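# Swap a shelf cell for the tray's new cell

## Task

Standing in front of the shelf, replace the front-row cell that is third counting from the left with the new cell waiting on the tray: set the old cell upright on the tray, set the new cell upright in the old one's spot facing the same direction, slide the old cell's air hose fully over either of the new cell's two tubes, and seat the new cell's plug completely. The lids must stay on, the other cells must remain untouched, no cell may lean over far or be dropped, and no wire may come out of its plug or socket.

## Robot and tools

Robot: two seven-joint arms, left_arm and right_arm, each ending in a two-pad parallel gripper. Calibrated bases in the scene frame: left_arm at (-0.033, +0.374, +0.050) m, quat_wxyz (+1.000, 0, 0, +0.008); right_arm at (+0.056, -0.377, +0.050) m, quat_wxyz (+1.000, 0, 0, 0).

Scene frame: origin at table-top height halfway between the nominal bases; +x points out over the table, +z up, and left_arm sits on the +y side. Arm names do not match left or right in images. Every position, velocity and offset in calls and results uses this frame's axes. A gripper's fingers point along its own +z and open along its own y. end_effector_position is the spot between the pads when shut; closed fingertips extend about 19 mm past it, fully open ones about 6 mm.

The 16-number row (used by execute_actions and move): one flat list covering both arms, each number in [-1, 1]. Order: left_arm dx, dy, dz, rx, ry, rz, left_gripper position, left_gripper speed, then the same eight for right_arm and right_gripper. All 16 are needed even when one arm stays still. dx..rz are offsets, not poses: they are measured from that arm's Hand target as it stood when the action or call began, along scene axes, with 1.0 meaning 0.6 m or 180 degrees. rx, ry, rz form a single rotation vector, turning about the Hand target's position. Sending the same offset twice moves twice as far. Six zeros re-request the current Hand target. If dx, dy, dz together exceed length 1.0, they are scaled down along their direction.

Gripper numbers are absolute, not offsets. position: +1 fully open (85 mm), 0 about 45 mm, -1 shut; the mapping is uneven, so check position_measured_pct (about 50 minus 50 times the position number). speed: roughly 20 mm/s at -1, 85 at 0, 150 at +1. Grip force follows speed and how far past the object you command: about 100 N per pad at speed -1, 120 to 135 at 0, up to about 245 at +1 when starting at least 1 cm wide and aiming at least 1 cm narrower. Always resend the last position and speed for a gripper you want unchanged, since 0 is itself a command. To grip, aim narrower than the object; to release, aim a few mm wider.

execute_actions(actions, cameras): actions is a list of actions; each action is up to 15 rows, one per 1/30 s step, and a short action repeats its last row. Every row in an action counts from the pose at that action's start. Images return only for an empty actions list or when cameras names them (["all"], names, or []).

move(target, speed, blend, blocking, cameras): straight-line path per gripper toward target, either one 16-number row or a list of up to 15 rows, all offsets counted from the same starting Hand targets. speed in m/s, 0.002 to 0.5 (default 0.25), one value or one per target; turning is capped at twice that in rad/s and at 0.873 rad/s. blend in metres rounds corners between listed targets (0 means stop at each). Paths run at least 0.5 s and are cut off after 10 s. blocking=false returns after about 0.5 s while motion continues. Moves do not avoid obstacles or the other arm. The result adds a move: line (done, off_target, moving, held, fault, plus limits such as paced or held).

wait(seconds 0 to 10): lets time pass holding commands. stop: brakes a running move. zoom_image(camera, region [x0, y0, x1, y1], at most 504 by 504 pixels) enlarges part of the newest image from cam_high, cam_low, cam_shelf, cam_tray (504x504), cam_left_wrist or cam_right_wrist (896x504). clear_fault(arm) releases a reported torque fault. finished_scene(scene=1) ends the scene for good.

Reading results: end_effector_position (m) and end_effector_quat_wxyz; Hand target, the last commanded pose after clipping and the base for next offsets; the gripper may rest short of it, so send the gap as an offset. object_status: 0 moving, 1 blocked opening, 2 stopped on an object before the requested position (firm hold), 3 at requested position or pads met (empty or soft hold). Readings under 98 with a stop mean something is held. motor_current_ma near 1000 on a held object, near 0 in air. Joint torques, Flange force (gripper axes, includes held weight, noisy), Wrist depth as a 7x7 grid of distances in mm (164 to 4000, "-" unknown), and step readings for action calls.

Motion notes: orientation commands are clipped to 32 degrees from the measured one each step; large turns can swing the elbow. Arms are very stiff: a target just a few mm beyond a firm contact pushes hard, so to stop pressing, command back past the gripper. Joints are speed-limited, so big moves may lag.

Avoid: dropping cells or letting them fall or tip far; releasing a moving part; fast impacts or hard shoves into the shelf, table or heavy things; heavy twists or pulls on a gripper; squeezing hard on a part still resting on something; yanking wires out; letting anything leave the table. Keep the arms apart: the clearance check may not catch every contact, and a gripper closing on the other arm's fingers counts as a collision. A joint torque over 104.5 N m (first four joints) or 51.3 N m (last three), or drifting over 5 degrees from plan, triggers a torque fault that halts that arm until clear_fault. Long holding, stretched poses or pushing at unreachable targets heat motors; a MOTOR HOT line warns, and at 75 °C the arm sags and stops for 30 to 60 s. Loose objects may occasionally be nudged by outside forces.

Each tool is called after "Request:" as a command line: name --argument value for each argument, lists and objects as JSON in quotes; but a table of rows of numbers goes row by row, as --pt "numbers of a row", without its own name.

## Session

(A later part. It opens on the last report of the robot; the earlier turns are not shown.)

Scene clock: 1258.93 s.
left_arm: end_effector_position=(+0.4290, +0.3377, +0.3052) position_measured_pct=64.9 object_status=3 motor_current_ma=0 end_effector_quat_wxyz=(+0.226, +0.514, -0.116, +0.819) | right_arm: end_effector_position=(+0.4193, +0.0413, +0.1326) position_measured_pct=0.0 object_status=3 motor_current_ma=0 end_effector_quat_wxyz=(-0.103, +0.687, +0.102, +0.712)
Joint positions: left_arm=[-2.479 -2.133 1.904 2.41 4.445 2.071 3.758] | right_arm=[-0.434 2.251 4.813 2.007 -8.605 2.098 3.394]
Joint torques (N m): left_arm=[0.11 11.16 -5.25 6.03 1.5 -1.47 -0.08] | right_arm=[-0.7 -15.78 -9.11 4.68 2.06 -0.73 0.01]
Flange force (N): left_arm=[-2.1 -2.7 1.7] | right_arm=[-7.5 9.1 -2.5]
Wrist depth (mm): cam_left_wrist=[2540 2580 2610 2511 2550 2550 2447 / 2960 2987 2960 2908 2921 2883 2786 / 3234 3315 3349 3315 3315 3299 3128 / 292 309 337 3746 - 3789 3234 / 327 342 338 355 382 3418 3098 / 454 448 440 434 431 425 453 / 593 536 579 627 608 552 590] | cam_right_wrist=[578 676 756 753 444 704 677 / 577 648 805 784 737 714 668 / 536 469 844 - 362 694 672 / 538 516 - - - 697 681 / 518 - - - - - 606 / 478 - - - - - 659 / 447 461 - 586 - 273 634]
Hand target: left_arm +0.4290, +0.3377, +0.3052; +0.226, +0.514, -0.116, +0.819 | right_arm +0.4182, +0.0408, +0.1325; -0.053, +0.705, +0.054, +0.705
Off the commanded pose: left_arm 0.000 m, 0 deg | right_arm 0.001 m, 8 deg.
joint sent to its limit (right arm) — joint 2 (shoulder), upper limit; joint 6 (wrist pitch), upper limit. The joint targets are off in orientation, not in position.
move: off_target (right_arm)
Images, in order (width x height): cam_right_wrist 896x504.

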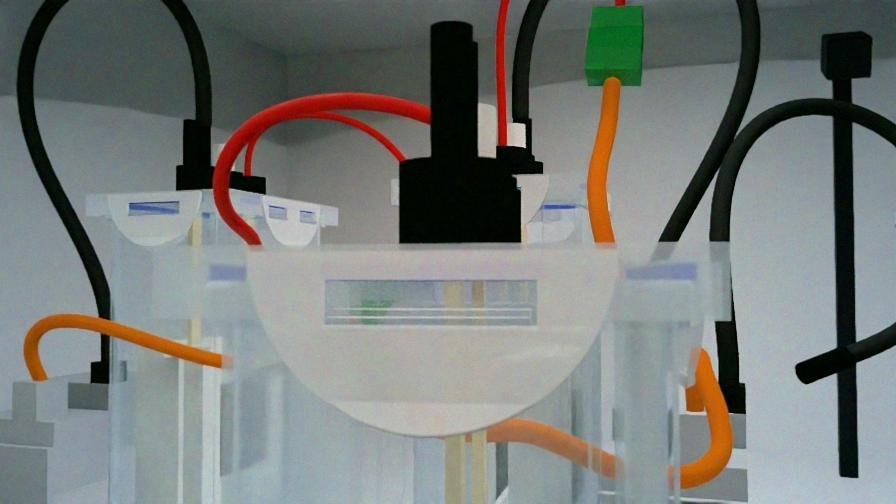

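Request:
move --pt "0 0 0 0 0 0 -0.3 -1 -0.08 -0.018 0 0 0 0.06 1 -1" --pt "0 0 0 0 0 0 -0.3 -1 -0.06 -0.018 0.35 0 0 0.02 1 -1" --speed 0.12 --blend 0.01 --cameras '["cam_right_wrist","cam_high"]'

Scene clock: 1263.27 s.
left_arm: end_effector_position=(+0.4290, +0.3377, +0.3052) position_measured_pct=64.9 object_status=3 motor_current_ma=0 end_effector_quat_wxyz=(+0.226, +0.514, -0.116, +0.819) | right_arm: end_effector_position=(+0.3822, +0.0300, +0.3425) position_measured_pct=0.0 object_status=3 motor_current_ma=0 end_effector_quat_wxyz=(-0.075, +0.703, +0.076, +0.703)
Joint positions: left_arm=[-2.479 -2.133 1.904 2.41 4.445 2.071 3.758] | right_arm=[-0.962 2.173 3.921 2.197 -8.311 2.098 4.346]
Joint torques (N m): left_arm=[0.09 11.2 -5.24 5.99 1.5 -1.45 -0.06] | right_arm=[-0.7 -18.22 -6.04 1.52 0.58 -2.79 0]
Flange force (N): left_arm=[-2.2 -2.5 1.8] | right_arm=[-7.9 2.5 -2.9]
Wrist depth (mm): cam_left_wrist=[2493 2642 2590 2560 2590 2560 2474 / 2947 2987 2883 2960 2846 2908 2934 / 3188 3282 3332 3282 3234 3203 3084 / 291 310 336 3746 3900 3746 3282 / 327 342 339 356 380 3527 3113 / 452 449 441 436 430 426 454 / 594 535 581 624 610 551 591] | cam_right_wrist=[- 3900 3704 3490 3453 3282 3203 / - 3877 3704 3546 3565 3299 3234 / 389 372 357 343 327 316 306 / 590 725 827 799 763 743 721 / 590 797 837 802 774 741 716 / 608 796 836 808 769 735 723 / 612 692 834 810 766 662 599]
Hand target: left_arm +0.4290, +0.3377, +0.3052; +0.226, +0.514, -0.116, +0.819 | right_arm +0.3822, +0.0300, +0.3425; -0.075, +0.703, +0.076, +0.703
Off the commanded pose: left_arm 0.000 m, 0 deg | right_arm 0.000 m, 0 deg.
joint sent to its limit (right arm) — joint 6 (wrist pitch), upper limit. The joint targets still meet the commanded pose.
move: done
Images, in order (width x height): cam_high 504x504, cam_right_wrist 896x504.

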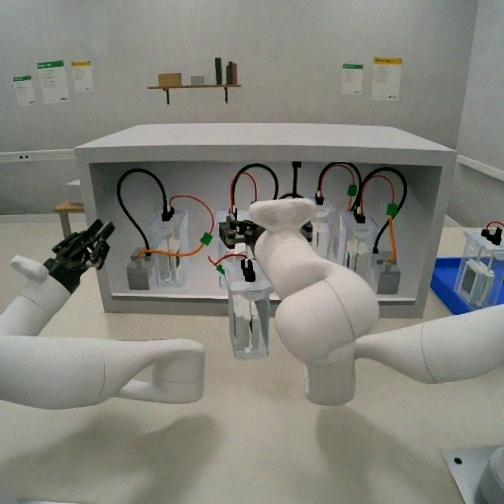

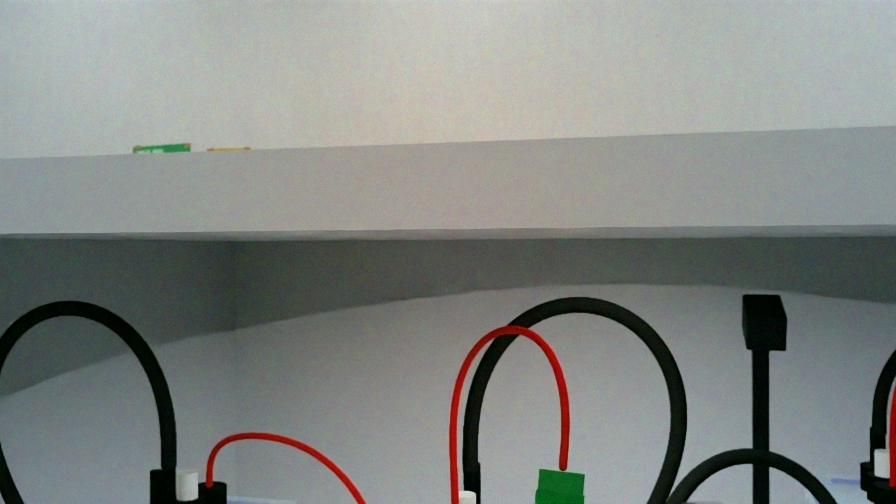

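Request:
move --pt "0 0 0 0 0 0 -0.3 -1 0.19 -0.217 -0.01 0 0 0 0 0" --pt "0 0 0 0 0 0 -0.3 -1 0.27 -0.267 -0.18 0 0 0 0 0" --speed 0.12 --blend 0.02 --cameras '["cam_right_wrist","cam_high"]'

Scene clock: 1266.47 s.
left_arm: end_effector_position=(+0.4290, +0.3377, +0.3052) position_measured_pct=64.9 object_status=3 motor_current_ma=0 end_effector_quat_wxyz=(+0.226, +0.514, -0.116, +0.819) | right_arm: end_effector_position=(+0.5442, -0.1301, +0.2345) position_measured_pct=49.8 object_status=3 motor_current_ma=0 end_effector_quat_wxyz=(-0.075, +0.703, +0.076, +0.703)
Joint positions: left_arm=[-2.479 -2.133 1.904 2.41 4.445 2.071 3.758] | right_arm=[0.114 2.251 4.537 2.398 -8.844 1.831 3.753]
Joint torques (N m): left_arm=[0.13 11.19 -5.27 6 1.48 -1.45 -0.07] | right_arm=[-0.72 -14.66 -8.74 3.88 1.93 -1.71 0.02]
Flange force (N): left_arm=[-2.2 -2.6 1.6] | right_arm=[-14.9 4.8 -3.8]
Wrist depth (mm): cam_left_wrist=[2531 2531 2652 2511 2590 2631 2447 / 2908 2921 2921 2960 2895 2870 2809 / 3098 3299 3349 3366 3299 3315 3219 / 292 309 336 3746 3900 3811 3299 / 326 340 339 356 381 3453 3098 / 453 449 441 433 429 423 454 / 594 537 583 626 611 549 589] | cam_right_wrist=[434 433 474 436 438 478 480 / 354 683 647 630 603 580 561 / 699 688 648 634 602 573 561 / 705 689 649 628 604 582 352 / 357 685 646 628 602 579 361 / 356 385 650 627 381 372 330 / 325 674 654 632 596 588 238]
Hand target: left_arm +0.4290, +0.3377, +0.3052; +0.226, +0.514, -0.116, +0.819 | right_arm +0.5442, -0.1302, +0.2345; -0.075, +0.703, +0.076, +0.703
Off the commanded pose: left_arm 0.000 m, 0 deg | right_arm 0.000 m, 0 deg.
joint sent to its limit (right arm) — joint 2 (shoulder), upper limit. The joint targets still meet the commanded pose.
move: done
Images, in order (width x height): cam_high 504x504, cam_right_wrist 896x504.

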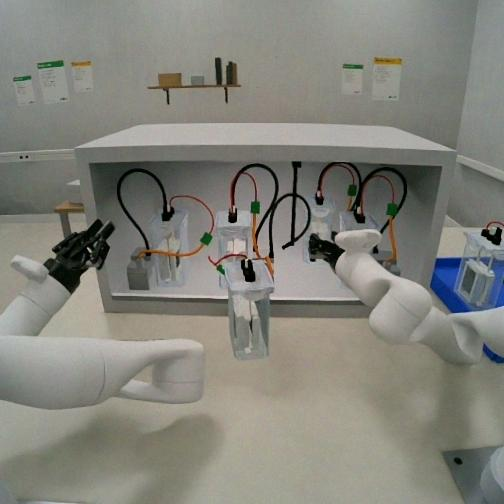

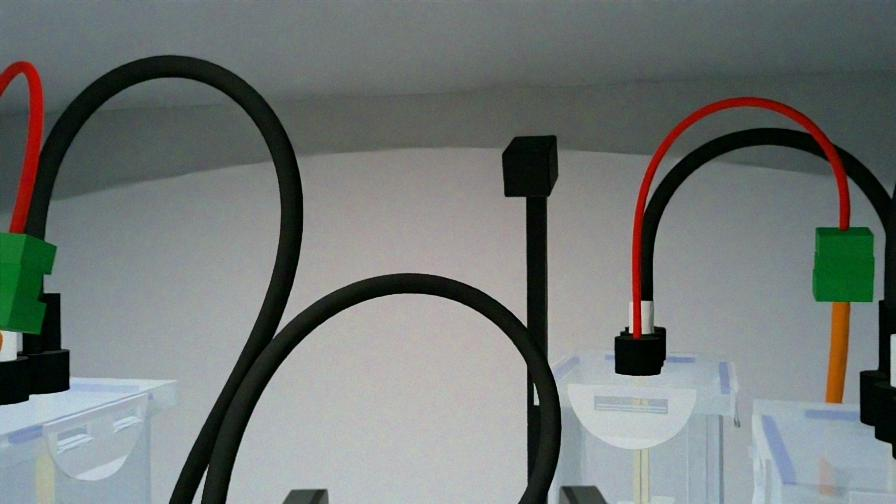

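Request:
move --target '[0,0,0,0,0,0,-0.3,-1,0.0997,0.0477,-0.169,0.353,0.0747,0,0,0]' --speed 0.08 --cameras '["cam_right_wrist","cam_high"]'

Scene clock: 1274.40 s.
left_arm: end_effector_position=(+0.4290, +0.3377, +0.3052) position_measured_pct=64.9 object_status=3 motor_current_ma=0 end_effector_quat_wxyz=(+0.226, +0.514, -0.116, +0.819) | right_arm: end_effector_position=(+0.6040, -0.1015, +0.1331) position_measured_pct=49.8 object_status=3 motor_current_ma=0 end_effector_quat_wxyz=(-0.441, +0.632, -0.314, +0.555)
Joint positions: left_arm=[-2.479 -2.133 1.904 2.41 4.445 2.071 3.758] | right_arm=[0.245 2.251 4.815 2.062 -8.768 1.564 2.238]
Joint torques (N m): left_arm=[0.09 11.24 -5.22 6.03 1.48 -1.42 -0.06] | right_arm=[-0.72 -15.23 -10.3 5.79 2.49 -0.66 0.03]
Flange force (N): left_arm=[-2.3 -2.6 1.7] | right_arm=[2.1 11.3 -5.8]
Wrist depth (mm): cam_left_wrist=[2580 2610 2580 2621 2550 2600 2438 / 2870 2921 2895 2895 2908 2858 2821 / 3142 3299 3418 3266 3349 3349 3172 / 292 310 336 3725 3970 3663 3349 / 327 341 338 356 381 3400 3084 / 454 448 439 434 429 427 453 / 594 538 581 622 612 550 588] | cam_right_wrist=[484 542 311 522 517 508 300 / 514 474 317 529 333 438 333 / 549 563 310 543 334 333 305 / 546 573 568 554 548 344 283 / 593 585 578 567 554 359 254 / 608 603 595 582 552 329 241 / 276 615 609 594 471 296 226]
Hand target: left_arm +0.4290, +0.3377, +0.3052; +0.226, +0.514, -0.116, +0.819 | right_arm +0.6040, -0.1015, +0.1331; -0.441, +0.632, -0.314, +0.555
Off the commanded pose: left_arm 0.000 m, 0 deg | right_arm 0.000 m, 0 deg.
joint sent to its limit (right arm) — joint 2 (shoulder), upper limit. The joint targets still meet the commanded pose.
move: done
Images, in order (width x height): cam_high 504x504, cam_right_wrist 896x504.

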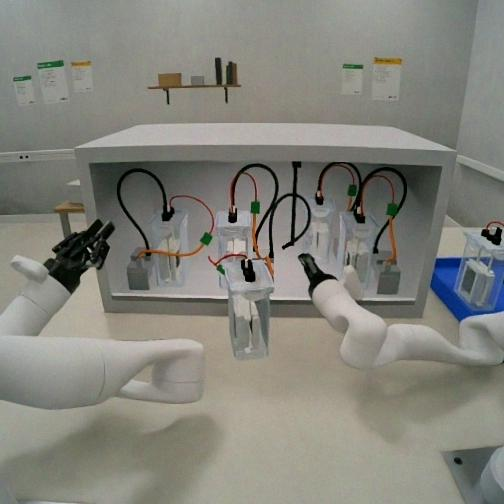

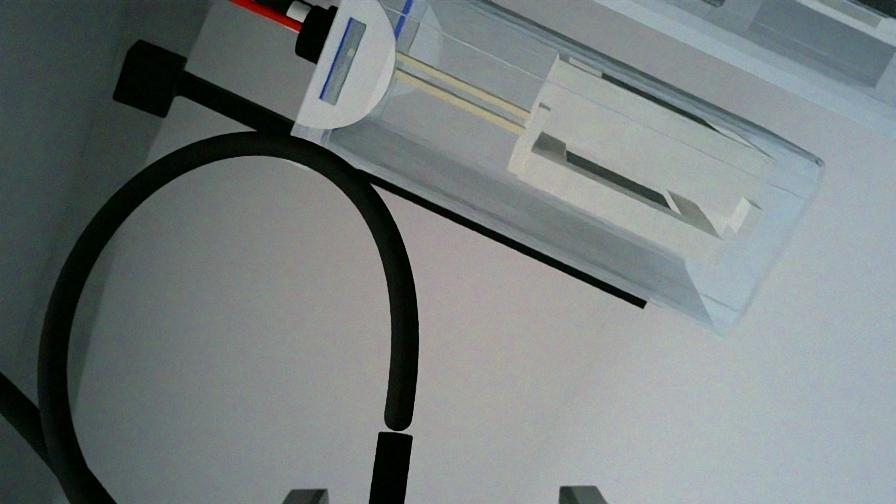

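Request:
move --target '[0,0,0,0,0,0,-0.3,-1,0.0767,0.0388,0.0162,0.0325,0.0075,0,0,0]' --speed 0.06 --cameras '["cam_right_wrist","cam_high"]'

Scene clock: 1276.57 s.
left_arm: end_effector_position=(+0.4290, +0.3377, +0.3052) position_measured_pct=64.9 object_status=3 motor_current_ma=0 end_effector_quat_wxyz=(+0.226, +0.514, -0.116, +0.819) | right_arm: end_effector_position=(+0.6500, -0.0783, +0.1428) position_measured_pct=49.8 object_status=3 motor_current_ma=0 end_effector_quat_wxyz=(-0.469, +0.615, -0.347, +0.531)
Joint positions: left_arm=[-2.479 -2.133 1.904 2.41 4.445 2.071 3.758] | right_arm=[0.185 2.211 4.703 1.932 -8.838 1.467 2.125]
Joint torques (N m): left_arm=[0.07 11.21 -5.21 6.02 1.49 -1.45 -0.07] | right_arm=[-0.72 -17.09 -10.82 5.52 2.47 -0.66 0.03]
Flange force (N): left_arm=[-2.2 -2.6 1.8] | right_arm=[2.8 9.1 -5.2]
Wrist depth (mm): cam_left_wrist=[2531 2550 2600 2610 2540 2621 2420 / 2947 2921 2908 2883 2858 2846 2858 / 3157 3219 3315 3250 3315 3332 3219 / 292 310 337 3811 3947 3877 3203 / 327 342 338 355 381 3565 3084 / 454 447 439 437 429 426 455 / 595 536 582 620 611 553 586] | cam_right_wrist=[460 491 262 476 282 283 331 / 456 423 266 489 285 285 283 / 483 514 506 492 493 285 281 / 525 522 520 507 505 408 281 / 539 535 532 521 516 374 258 / 556 551 544 532 520 340 248 / 563 560 555 544 490 316 235]
Hand target: left_arm +0.4290, +0.3377, +0.3052; +0.226, +0.514, -0.116, +0.819 | right_arm +0.6500, -0.0783, +0.1428; -0.469, +0.615, -0.347, +0.531
Off the commanded pose: left_arm 0.000 m, 0 deg | right_arm 0.000 m, 0 deg.
move: done
Images, in order (width x height): cam_high 504x504, cam_right_wrist 896x504.

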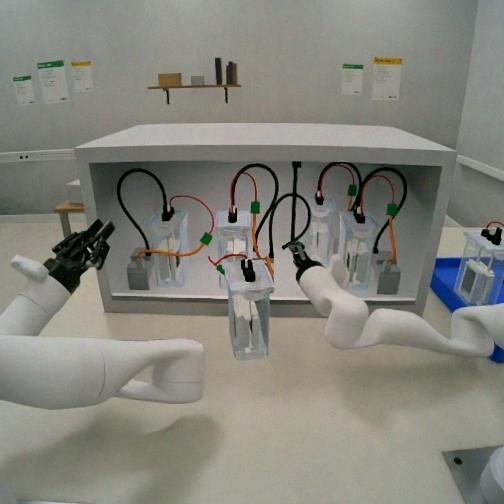

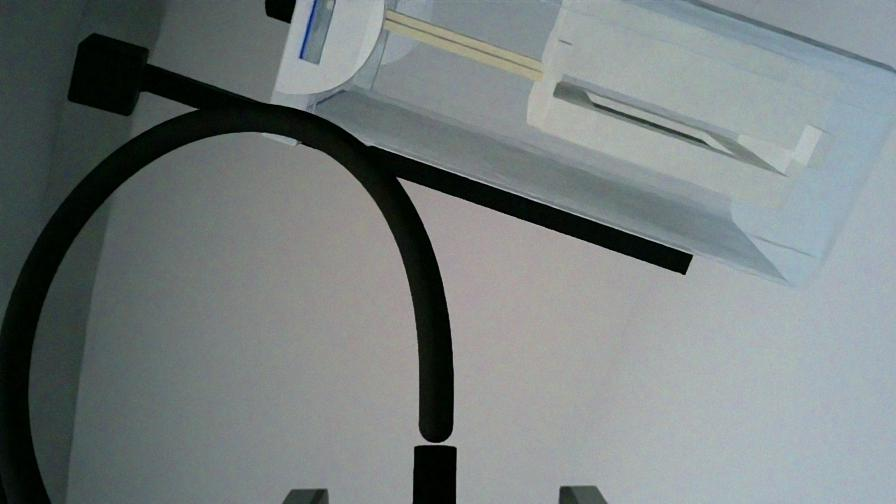

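Request:
execute_actions --actions '[]'

Scene clock: 1277.93 s.
left_arm: end_effector_position=(+0.4290, +0.3377, +0.3052) position_measured_pct=64.9 object_status=3 motor_current_ma=0 end_effector_quat_wxyz=(+0.226, +0.514, -0.116, +0.819) | right_arm: end_effector_position=(+0.6500, -0.0783, +0.1428) position_measured_pct=49.8 object_status=3 motor_current_ma=0 end_effector_quat_wxyz=(-0.469, +0.615, -0.347, +0.531)
Joint positions: left_arm=[-2.479 -2.133 1.904 2.41 4.445 2.071 3.758] | right_arm=[0.185 2.211 4.703 1.932 -8.838 1.467 2.125]
Joint velocities: within noise
Joint torques (N m): left_arm=[0.11 11.21 -5.24 6.05 1.49 -1.46 -0.07] | right_arm=[-0.74 -17.1 -10.84 5.59 2.48 -0.61 0.03]
Flange force (N): left_arm=[-2.2 -2.7 1.6] | right_arm=[2.7 9.3 -5.0]
Wrist depth (mm): cam_left_wrist=[2590 2580 2570 2570 2540 2531 2474 / 2895 2934 2947 2870 2883 2833 2846 / 3203 3219 3315 3315 3332 3315 3157 / 292 310 335 3746 3970 3725 3266 / 327 341 338 355 381 3418 3142 / 454 448 442 434 429 424 454 / 596 536 581 626 611 550 592] | cam_right_wrist=[461 493 262 477 282 282 331 / 455 423 266 490 285 285 283 / 483 514 506 494 493 285 282 / 522 523 519 504 507 409 280 / 540 536 531 520 514 374 258 / 556 547 544 533 523 342 248 / 563 561 553 544 492 317 235]
Hand target: left_arm +0.4290, +0.3377, +0.3052; +0.226, +0.514, -0.116, +0.819 | right_arm +0.6500, -0.0783, +0.1428; -0.469, +0.615, -0.347, +0.531
Tool commands: left_gripper/position=-0.3 left_gripper/speed=-1.0 right_gripper/position=+0.0 right_gripper/speed=+0.0
Off the commanded pose: left_arm 0.000 m, 0 deg | right_arm 0.000 m, 0 deg.

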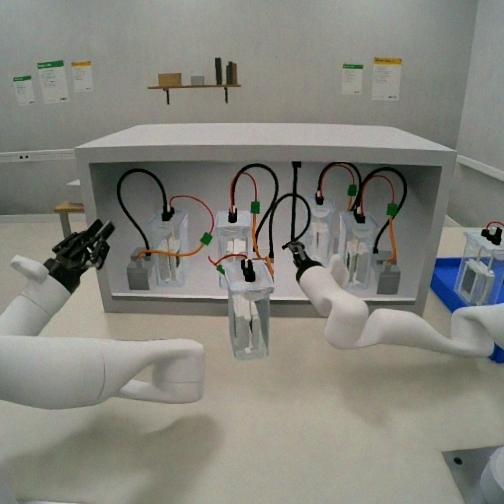

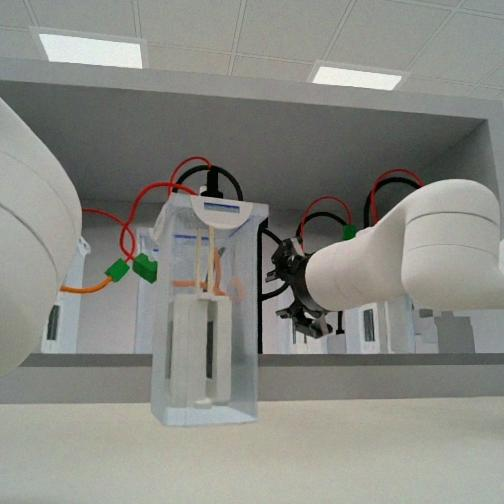

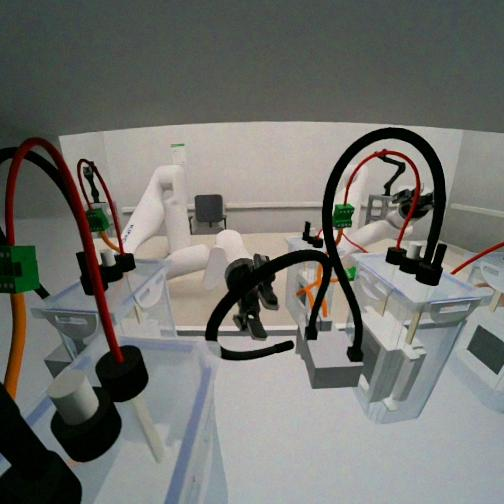

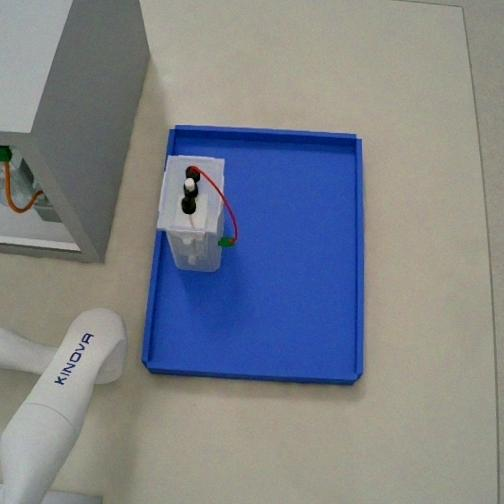

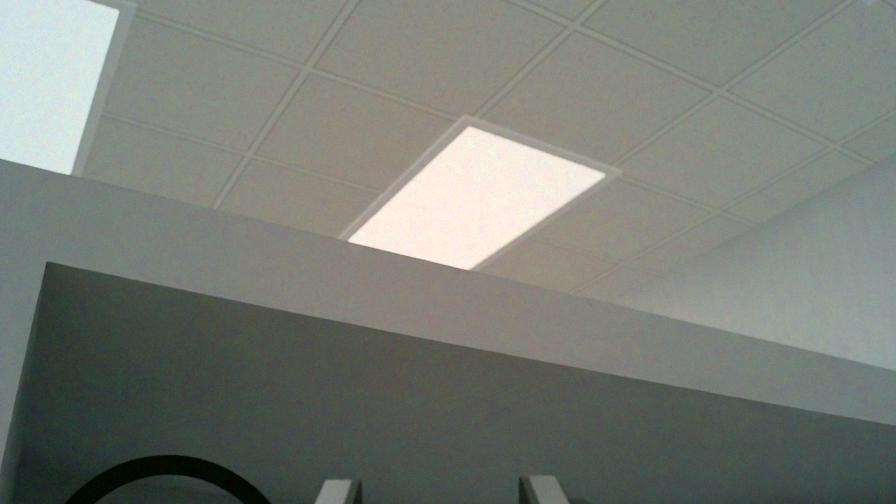

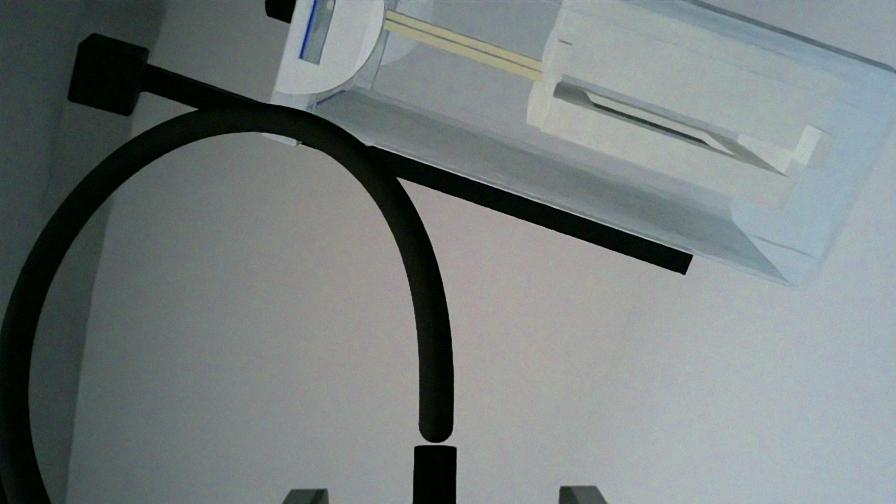

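Request:
move --target '[0,0,0,0,0,0,-0.3,-1,0.0758,0.0175,0,0,0,0,0,0]' --speed 0.06 --cameras '["cam_right_wrist","cam_shelf"]'

Scene clock: 1279.27 s.
left_arm: end_effector_position=(+0.4290, +0.3377, +0.3052) position_measured_pct=64.9 object_status=3 motor_current_ma=0 end_effector_quat_wxyz=(+0.226, +0.514, -0.116, +0.819) | right_arm: end_effector_position=(+0.6955, -0.0678, +0.1428) position_measured_pct=49.8 object_status=3 motor_current_ma=0 end_effector_quat_wxyz=(-0.469, +0.615, -0.347, +0.530)
Joint positions: left_arm=[-2.479 -2.133 1.904 2.41 4.445 2.071 3.758] | right_arm=[0.163 2.163 4.663 1.799 -8.885 1.363 2.074]
Joint torques (N m): left_arm=[0.12 11.21 -5.22 6.02 1.49 -1.47 -0.05] | right_arm=[-0.71 -18.75 -11.33 5.39 2.46 -0.48 0.05]
Flange force (N): left_arm=[-2.1 -2.7 1.7] | right_arm=[2.4 7.8 -4.6]
Wrist depth (mm): cam_left_wrist=[2550 2610 2631 2560 2540 2511 2483 / 2921 2883 2895 2833 2870 2858 2833 / 3157 3315 3366 3400 3282 3349 3142 / 291 309 336 3684 3877 3767 3234 / 326 341 338 356 383 3435 3084 / 451 447 443 434 428 424 456 / 597 539 577 623 608 553 590] | cam_right_wrist=[341 446 219 438 239 237 235 / 345 212 203 446 238 239 238 / 470 468 458 378 447 385 251 / 482 476 470 463 460 378 279 / 494 487 483 477 468 364 257 / 506 497 492 484 477 341 248 / 515 511 505 495 473 316 235]
Hand target: left_arm +0.4290, +0.3377, +0.3052; +0.226, +0.514, -0.116, +0.819 | right_arm +0.6955, -0.0678, +0.1428; -0.469, +0.615, -0.347, +0.530
Off the commanded pose: left_arm 0.000 m, 0 deg | right_arm 0.000 m, 0 deg.
move: done
Images, in order (width x height): cam_shelf 504x504, cam_right_wrist 896x504.

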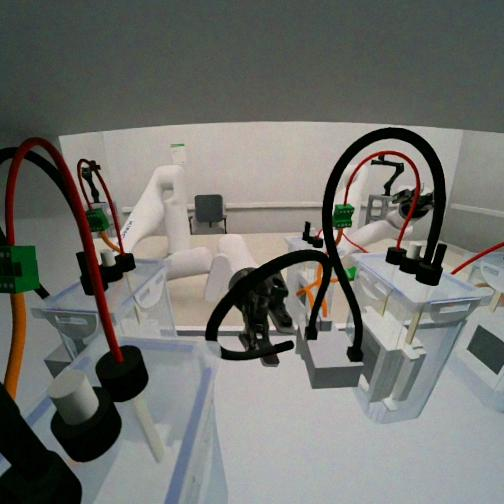

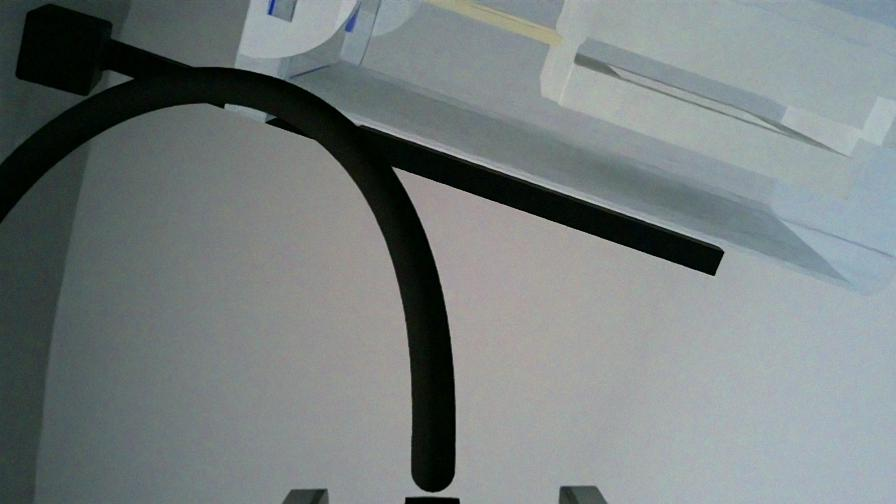

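Request:
move --target '[0,0,0,0,0,0,-0.3,-1,0.0206,0.0065,0.0033,0,0,0,0,0]' --speed 0.04 --cameras '["cam_right_wrist","cam_shelf"]'

Request:
move --target '[0,0,0,0,0,0,-0.3,-1,0,0,0,0,0,0,-0.9,-1]' --cameras '["cam_right_wrist","cam_shelf"]'

Scene clock: 1280.40 s.
left_arm: end_effector_position=(+0.4290, +0.3377, +0.3052) position_measured_pct=64.9 object_status=3 motor_current_ma=0 end_effector_quat_wxyz=(+0.226, +0.514, -0.116, +0.819) | right_arm: end_effector_position=(+0.7079, -0.0639, +0.1448) position_measured_pct=49.8 object_status=3 motor_current_ma=0 end_effector_quat_wxyz=(-0.469, +0.615, -0.347, +0.530)
Joint positions: left_arm=[-2.479 -2.133 1.904 2.41 4.445 2.071 3.758] | right_arm=[0.152 2.147 4.649 1.762 -8.899 1.338 2.064]
Joint torques (N m): left_arm=[0.07 11.18 -5.22 6.05 1.49 -1.44 -0.04] | right_arm=[-0.76 -19.23 -11.41 5.35 2.48 -0.48 0.07]
Flange force (N): left_arm=[-2.4 -2.6 1.9] | right_arm=[2.3 7.5 -4.4]
Wrist depth (mm): cam_left_wrist=[2493 2631 2580 2560 2560 2600 2465 / 2947 2947 2921 2908 2821 2846 2846 / 3098 3234 3435 3282 3282 3332 3172 / 292 309 336 3643 - 3746 3315 / 326 341 338 355 380 3435 3219 / 455 450 442 434 429 426 454 / 590 536 580 623 613 549 588] | cam_right_wrist=[330 213 207 426 229 225 222 / 203 201 189 433 226 224 227 / 461 454 445 436 433 434 226 / 469 463 457 451 446 366 284 / 479 475 471 462 457 374 261 / 491 486 480 473 465 345 251 / 502 497 490 484 460 320 238]
Hand target: left_arm +0.4290, +0.3377, +0.3052; +0.226, +0.514, -0.116, +0.819 | right_arm +0.7079, -0.0639, +0.1448; -0.469, +0.615, -0.347, +0.530
Off the commanded pose: left_arm 0.000 m, 0 deg | right_arm 0.000 m, 0 deg.
move: done
Images, in order (width x height): cam_shelf 504x504, cam_right_wrist 896x504.

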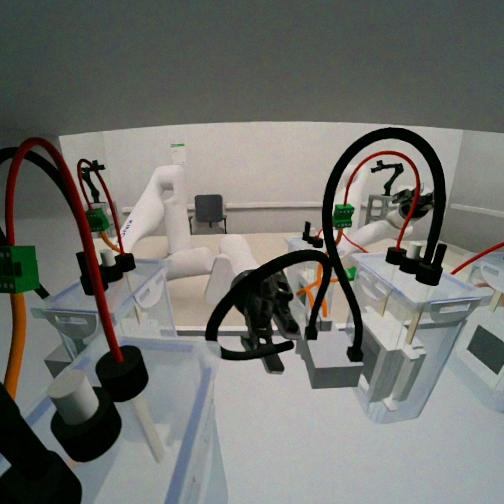

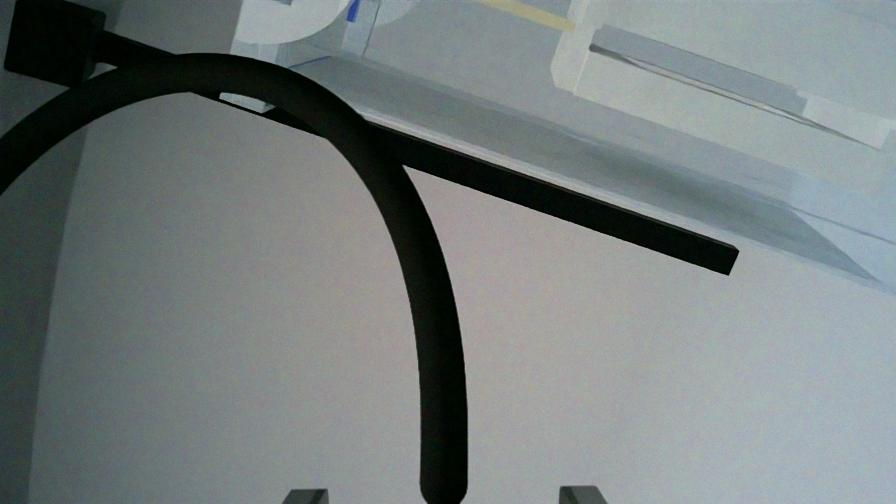

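Scene clock: 1282.77 s.
left_arm: end_effector_position=(+0.4290, +0.3377, +0.3052) position_measured_pct=64.9 object_status=3 motor_current_ma=0 end_effector_quat_wxyz=(+0.226, +0.514, -0.116, +0.819) | right_arm: end_effector_position=(+0.7079, -0.0639, +0.1448) position_measured_pct=90.0 object_status=0 motor_current_ma=1000 end_effector_quat_wxyz=(-0.469, +0.615, -0.347, +0.530)
Joint positions: left_arm=[-2.479 -2.133 1.904 2.41 4.445 2.071 3.758] | right_arm=[0.152 2.147 4.649 1.762 -8.899 1.338 2.064]
Joint torques (N m): left_arm=[0.09 11.21 -5.24 6 1.48 -1.46 -0.06] | right_arm=[-0.73 -19.29 -11.46 5.39 2.5 -0.48 0.06]
Flange force (N): left_arm=[-2.2 -2.5 1.7] | right_arm=[2.2 7.5 -4.4]
Wrist depth (mm): cam_left_wrist=[2560 2631 2560 2550 2600 2580 2483 / 2908 2921 2921 2895 2960 2821 2870 / 3219 3250 3250 3299 3332 3383 3172 / 292 309 336 3789 3877 3746 3219 / 327 341 338 356 382 3471 3041 / 453 447 442 436 429 424 454 / 595 536 583 621 614 549 586] | cam_right_wrist=[330 212 207 426 229 225 222 / 204 200 188 432 226 225 227 / 458 454 446 366 433 432 226 / 470 466 458 450 446 366 283 / 481 474 470 463 456 374 261 / 493 486 480 472 462 345 251 / 502 497 492 483 460 320 237]
Hand target: left_arm +0.4290, +0.3377, +0.3052; +0.226, +0.514, -0.116, +0.819 | right_arm +0.7079, -0.0639, +0.1448; -0.469, +0.615, -0.347, +0.530
Off the commanded pose: left_arm 0.000 m, 0 deg | right_arm 0.000 m, 0 deg.
move: done
Images, in order (width x height): cam_shelf 504x504, cam_right_wrist 896x504.

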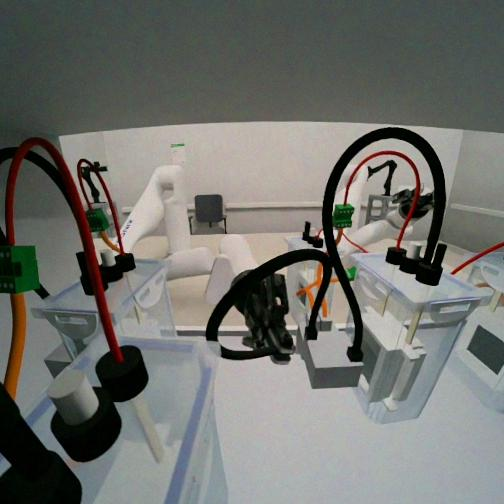

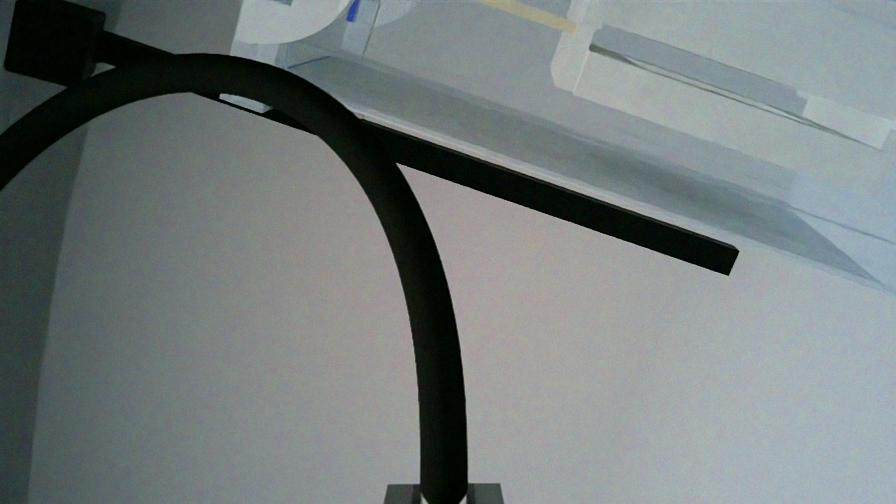

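Request:
move --target '[0,0,0,0,0,0,-0.3,-1,-0.1667,-0.0383,0.05,0,0,0,-0.9,-1]' --speed 0.1 --cameras '["cam_right_wrist","cam_shelf","cam_high"]'

Scene clock: 1285.73 s.
left_arm: end_effector_position=(+0.4290, +0.3377, +0.3052) position_measured_pct=64.9 object_status=3 motor_current_ma=0 end_effector_quat_wxyz=(+0.226, +0.514, -0.116, +0.819) | right_arm: end_effector_position=(+0.6079, -0.0868, +0.1748) position_measured_pct=90.0 object_status=2 motor_current_ma=1000 end_effector_quat_wxyz=(-0.469, +0.615, -0.347, +0.531)
Joint positions: left_arm=[-2.479 -2.133 1.904 2.41 4.445 2.071 3.758] | right_arm=[0.159 2.208 4.684 2.093 -8.846 1.617 2.226]
Joint torques (N m): left_arm=[0.08 11.19 -5.25 6.02 1.49 -1.46 -0.07] | right_arm=[-0.74 -16.19 -10.34 5.16 2.41 -0.95 0.05]
Flange force (N): left_arm=[-2.2 -2.6 1.7] | right_arm=[2.2 11.2 -4.6]
Wrist depth (mm): cam_left_wrist=[2550 2621 2580 2550 2550 2521 2474 / 2908 2947 2947 2846 2960 2858 2921 / 3188 3332 3282 3383 3250 3315 3219 / 292 310 336 3855 3877 3746 3234 / 326 342 339 355 381 3508 3157 / 454 446 443 435 428 424 455 / 594 536 583 621 613 553 591] | cam_right_wrist=[420 530 380 301 513 507 380 / 205 200 186 309 376 326 349 / 444 558 547 536 536 328 327 / 540 565 558 553 547 468 333 / 558 578 572 565 558 482 325 / 510 593 587 579 568 441 310 / 523 606 601 591 581 413 290]
Hand target: left_arm +0.4290, +0.3377, +0.3052; +0.226, +0.514, -0.116, +0.819 | right_arm +0.6078, -0.0868, +0.1748; -0.469, +0.615, -0.347, +0.530
Off the commanded pose: left_arm 0.000 m, 0 deg | right_arm 0.000 m, 0 deg.
move: done
Images, in order (width x height): cam_high 504x504, cam_shelf 504x504, cam_right_wrist 896x504.

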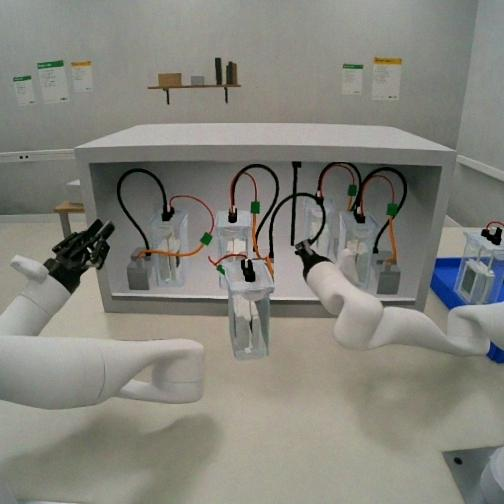

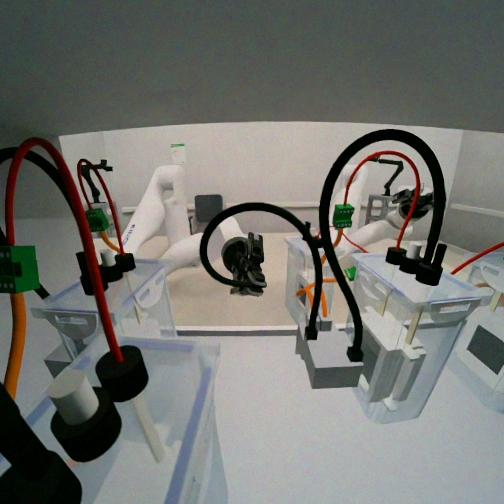

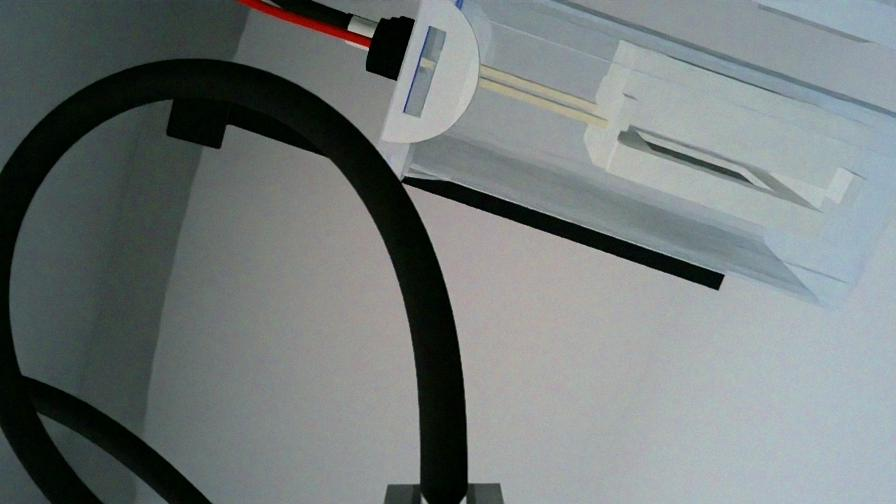

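Request:
move --pt "0 0 0 0 0 0 -0.3 -1 -0.13 0.045 0.125 -0.195 -0.045 0 -0.9 -1" --pt "0 0 0 0 0 0 -0.3 -1 -0.23 0.095 0.2 -0.384 -0.0888 0 -0.9 -1" --speed 0.1 --blend 0.03 --cameras '["cam_right_wrist","cam_shelf","cam_high"]'

Scene clock: 1292.77 s.
left_arm: end_effector_position=(+0.4290, +0.3377, +0.3052) position_measured_pct=64.9 object_status=3 motor_current_ma=0 end_effector_quat_wxyz=(+0.226, +0.514, -0.116, +0.819) | right_arm: end_effector_position=(+0.4698, -0.0298, +0.2948) position_measured_pct=90.0 object_status=2 motor_current_ma=1000 end_effector_quat_wxyz=(-0.080, +0.697, +0.079, +0.708)
Joint positions: left_arm=[-2.479 -2.133 1.904 2.41 4.445 2.071 3.758] | right_arm=[-0.452 2.179 4.26 2.318 -8.639 2.098 4.011]
Joint torques (N m): left_arm=[0.09 11.18 -5.24 6.01 1.5 -1.45 -0.06] | right_arm=[-0.85 -16.92 -7.69 2.38 1.32 -2.38 -0.03]
Flange force (N): left_arm=[-2.3 -2.6 1.8] | right_arm=[-11.6 3.1 -2.7]
Wrist depth (mm): cam_left_wrist=[2580 2631 2590 2550 2560 2511 2474 / 2921 2908 2921 2846 2934 2908 2846 / 3188 3282 3366 3299 3266 3266 3098 / 291 309 336 3746 - 3704 3332 / 326 342 338 356 381 3546 3113 / 454 446 440 435 428 426 454 / 594 536 585 627 614 551 536] | cam_right_wrist=[285 272 260 249 242 231 224 / 303 304 305 307 308 310 311 / 630 500 504 510 653 649 624 / 689 780 407 393 675 655 639 / 691 780 409 710 679 651 627 / 664 773 372 709 675 653 626 / 464 776 300 706 678 660 459]
Hand target: left_arm +0.4290, +0.3377, +0.3052; +0.226, +0.514, -0.116, +0.819 | right_arm +0.4698, -0.0298, +0.2948; -0.080, +0.697, +0.079, +0.708
Off the commanded pose: left_arm 0.000 m, 0 deg | right_arm 0.000 m, 0 deg.
joint sent to its limit (right arm) — joint 6 (wrist pitch), upper limit. The joint targets still meet the commanded pose.
move: done
Images, in order (width x height): cam_high 504x504, cam_shelf 504x504, cam_right_wrist 896x504.

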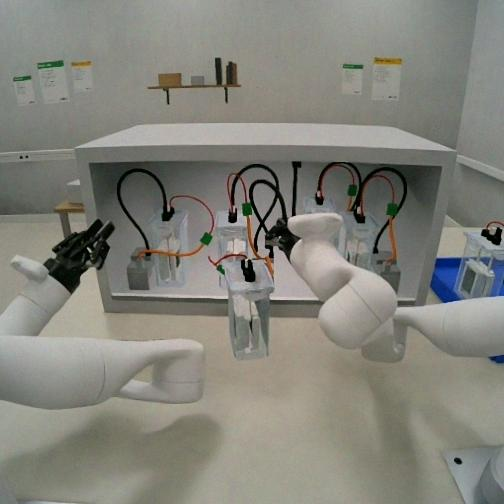

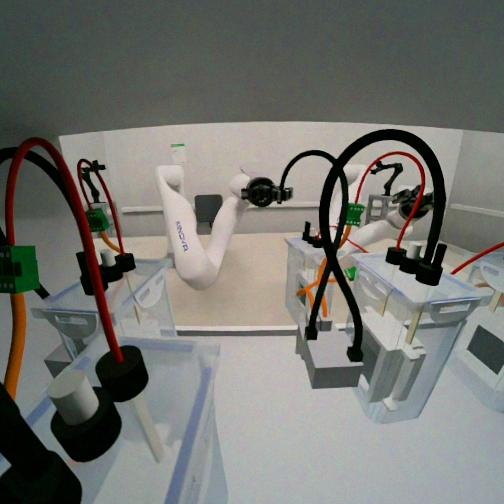

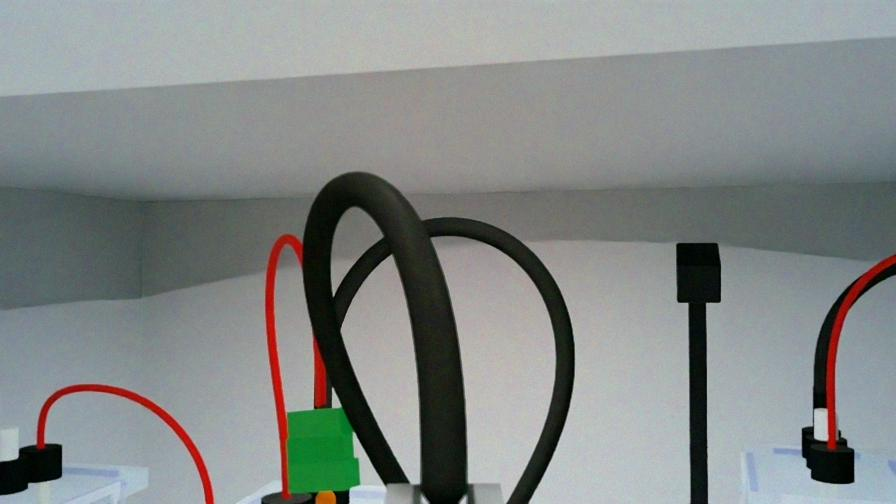

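Request:
zoom_image --camera "cam_high" --region '[200, 150, 320, 270]'

Request:
zoom_image --camera "cam_shelf" --region '[240, 140, 390, 290]'

Scaled by 4.200 from the camera's 504x504 image, which has a finer 720x720 frame.

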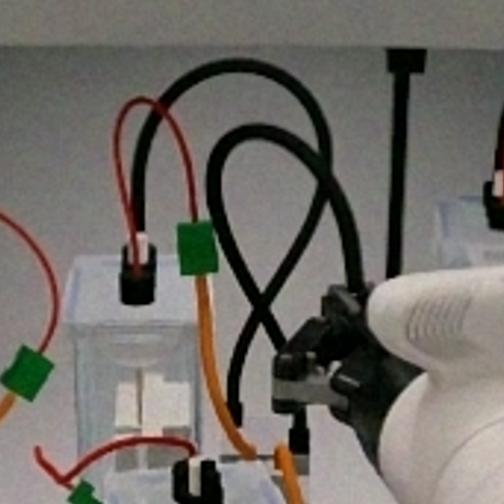

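Scaled by 3.360 from the camera's 504x504 image, which has a finer 720x720 frame.

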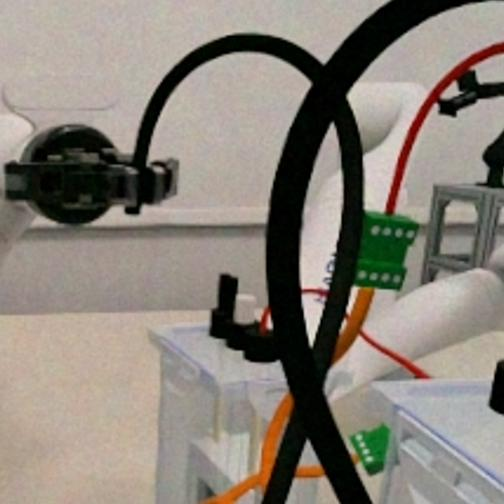

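Request:
move --target '[-0.11,-0.149,-0.142,0.123,0.0867,-0.225,-0.3,-1,0,0,0,0,0,0,-0.9,-1]' --speed 0.15 --cameras '["cam_left_wrist","cam_high"]'

Scene clock: 1297.83 s.
left_arm: end_effector_position=(+0.3636, +0.2474, +0.2201) position_measured_pct=64.9 object_status=3 motor_current_ma=0 end_effector_quat_wxyz=(+0.279, +0.562, -0.135, +0.767) | right_arm: end_effector_position=(+0.4698, -0.0298, +0.2948) position_measured_pct=90.0 object_status=2 motor_current_ma=1000 end_effector_quat_wxyz=(-0.080, +0.697, +0.079, +0.708)
Joint positions: left_arm=[-2.101 -2.247 2.304 2.472 4.596 2.1 3.678] | right_arm=[-0.452 2.179 4.26 2.318 -8.639 2.098 4.011]
Joint torques (N m): left_arm=[0.08 8.72 -4.1 7.76 1.76 -1.18 -0.06] | right_arm=[-0.88 -16.92 -7.72 2.36 1.31 -2.38 -0.02]
Flange force (N): left_arm=[-5.0 0.2 1.9] | right_arm=[-11.7 3.2 -2.8]
Wrist depth (mm): cam_left_wrist=[352 377 3142 3142 3055 2987 2908 / 409 395 411 3383 3453 3349 3070 / 490 483 464 460 507 3435 3055 / 608 599 587 563 525 551 2870 / 737 787 762 691 686 657 664 / 726 796 842 803 974 837 357 / 425 776 825 806 996 850 702] | cam_right_wrist=[284 272 261 250 242 231 224 / 302 303 304 306 307 309 311 / 629 500 503 511 658 649 627 / 691 780 406 393 677 652 637 / 689 778 410 708 677 651 633 / 666 774 373 711 676 651 627 / 464 775 301 701 680 659 459]
Hand target: left_arm +0.3630, +0.2483, +0.2200; +0.382, +0.581, -0.351, +0.626 | right_arm +0.4698, -0.0298, +0.2948; -0.080, +0.697, +0.079, +0.708
Off the commanded pose: left_arm 0.001 m, 41 deg; orientation clipped | right_arm 0.000 m, 0 deg.
joint sent to its limit (left arm) — joint 2 (shoulder), lower limit; joint 6 (wrist pitch), upper limit. The joint targets are off in orientation, not in position.
move: off_target (left_arm); limits=paced
Images, in order (width x height): cam_high 504x504, cam_left_wrist 896x504.

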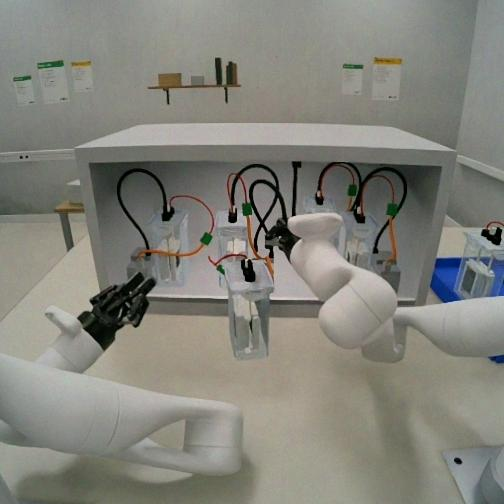

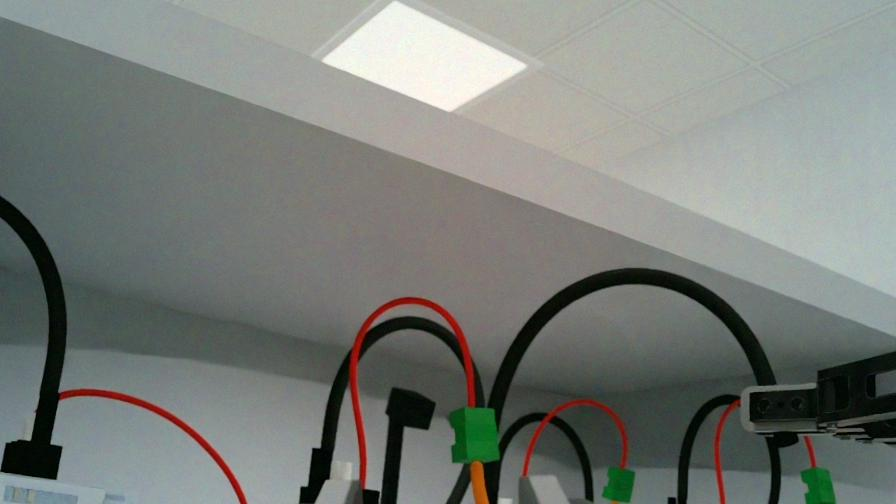

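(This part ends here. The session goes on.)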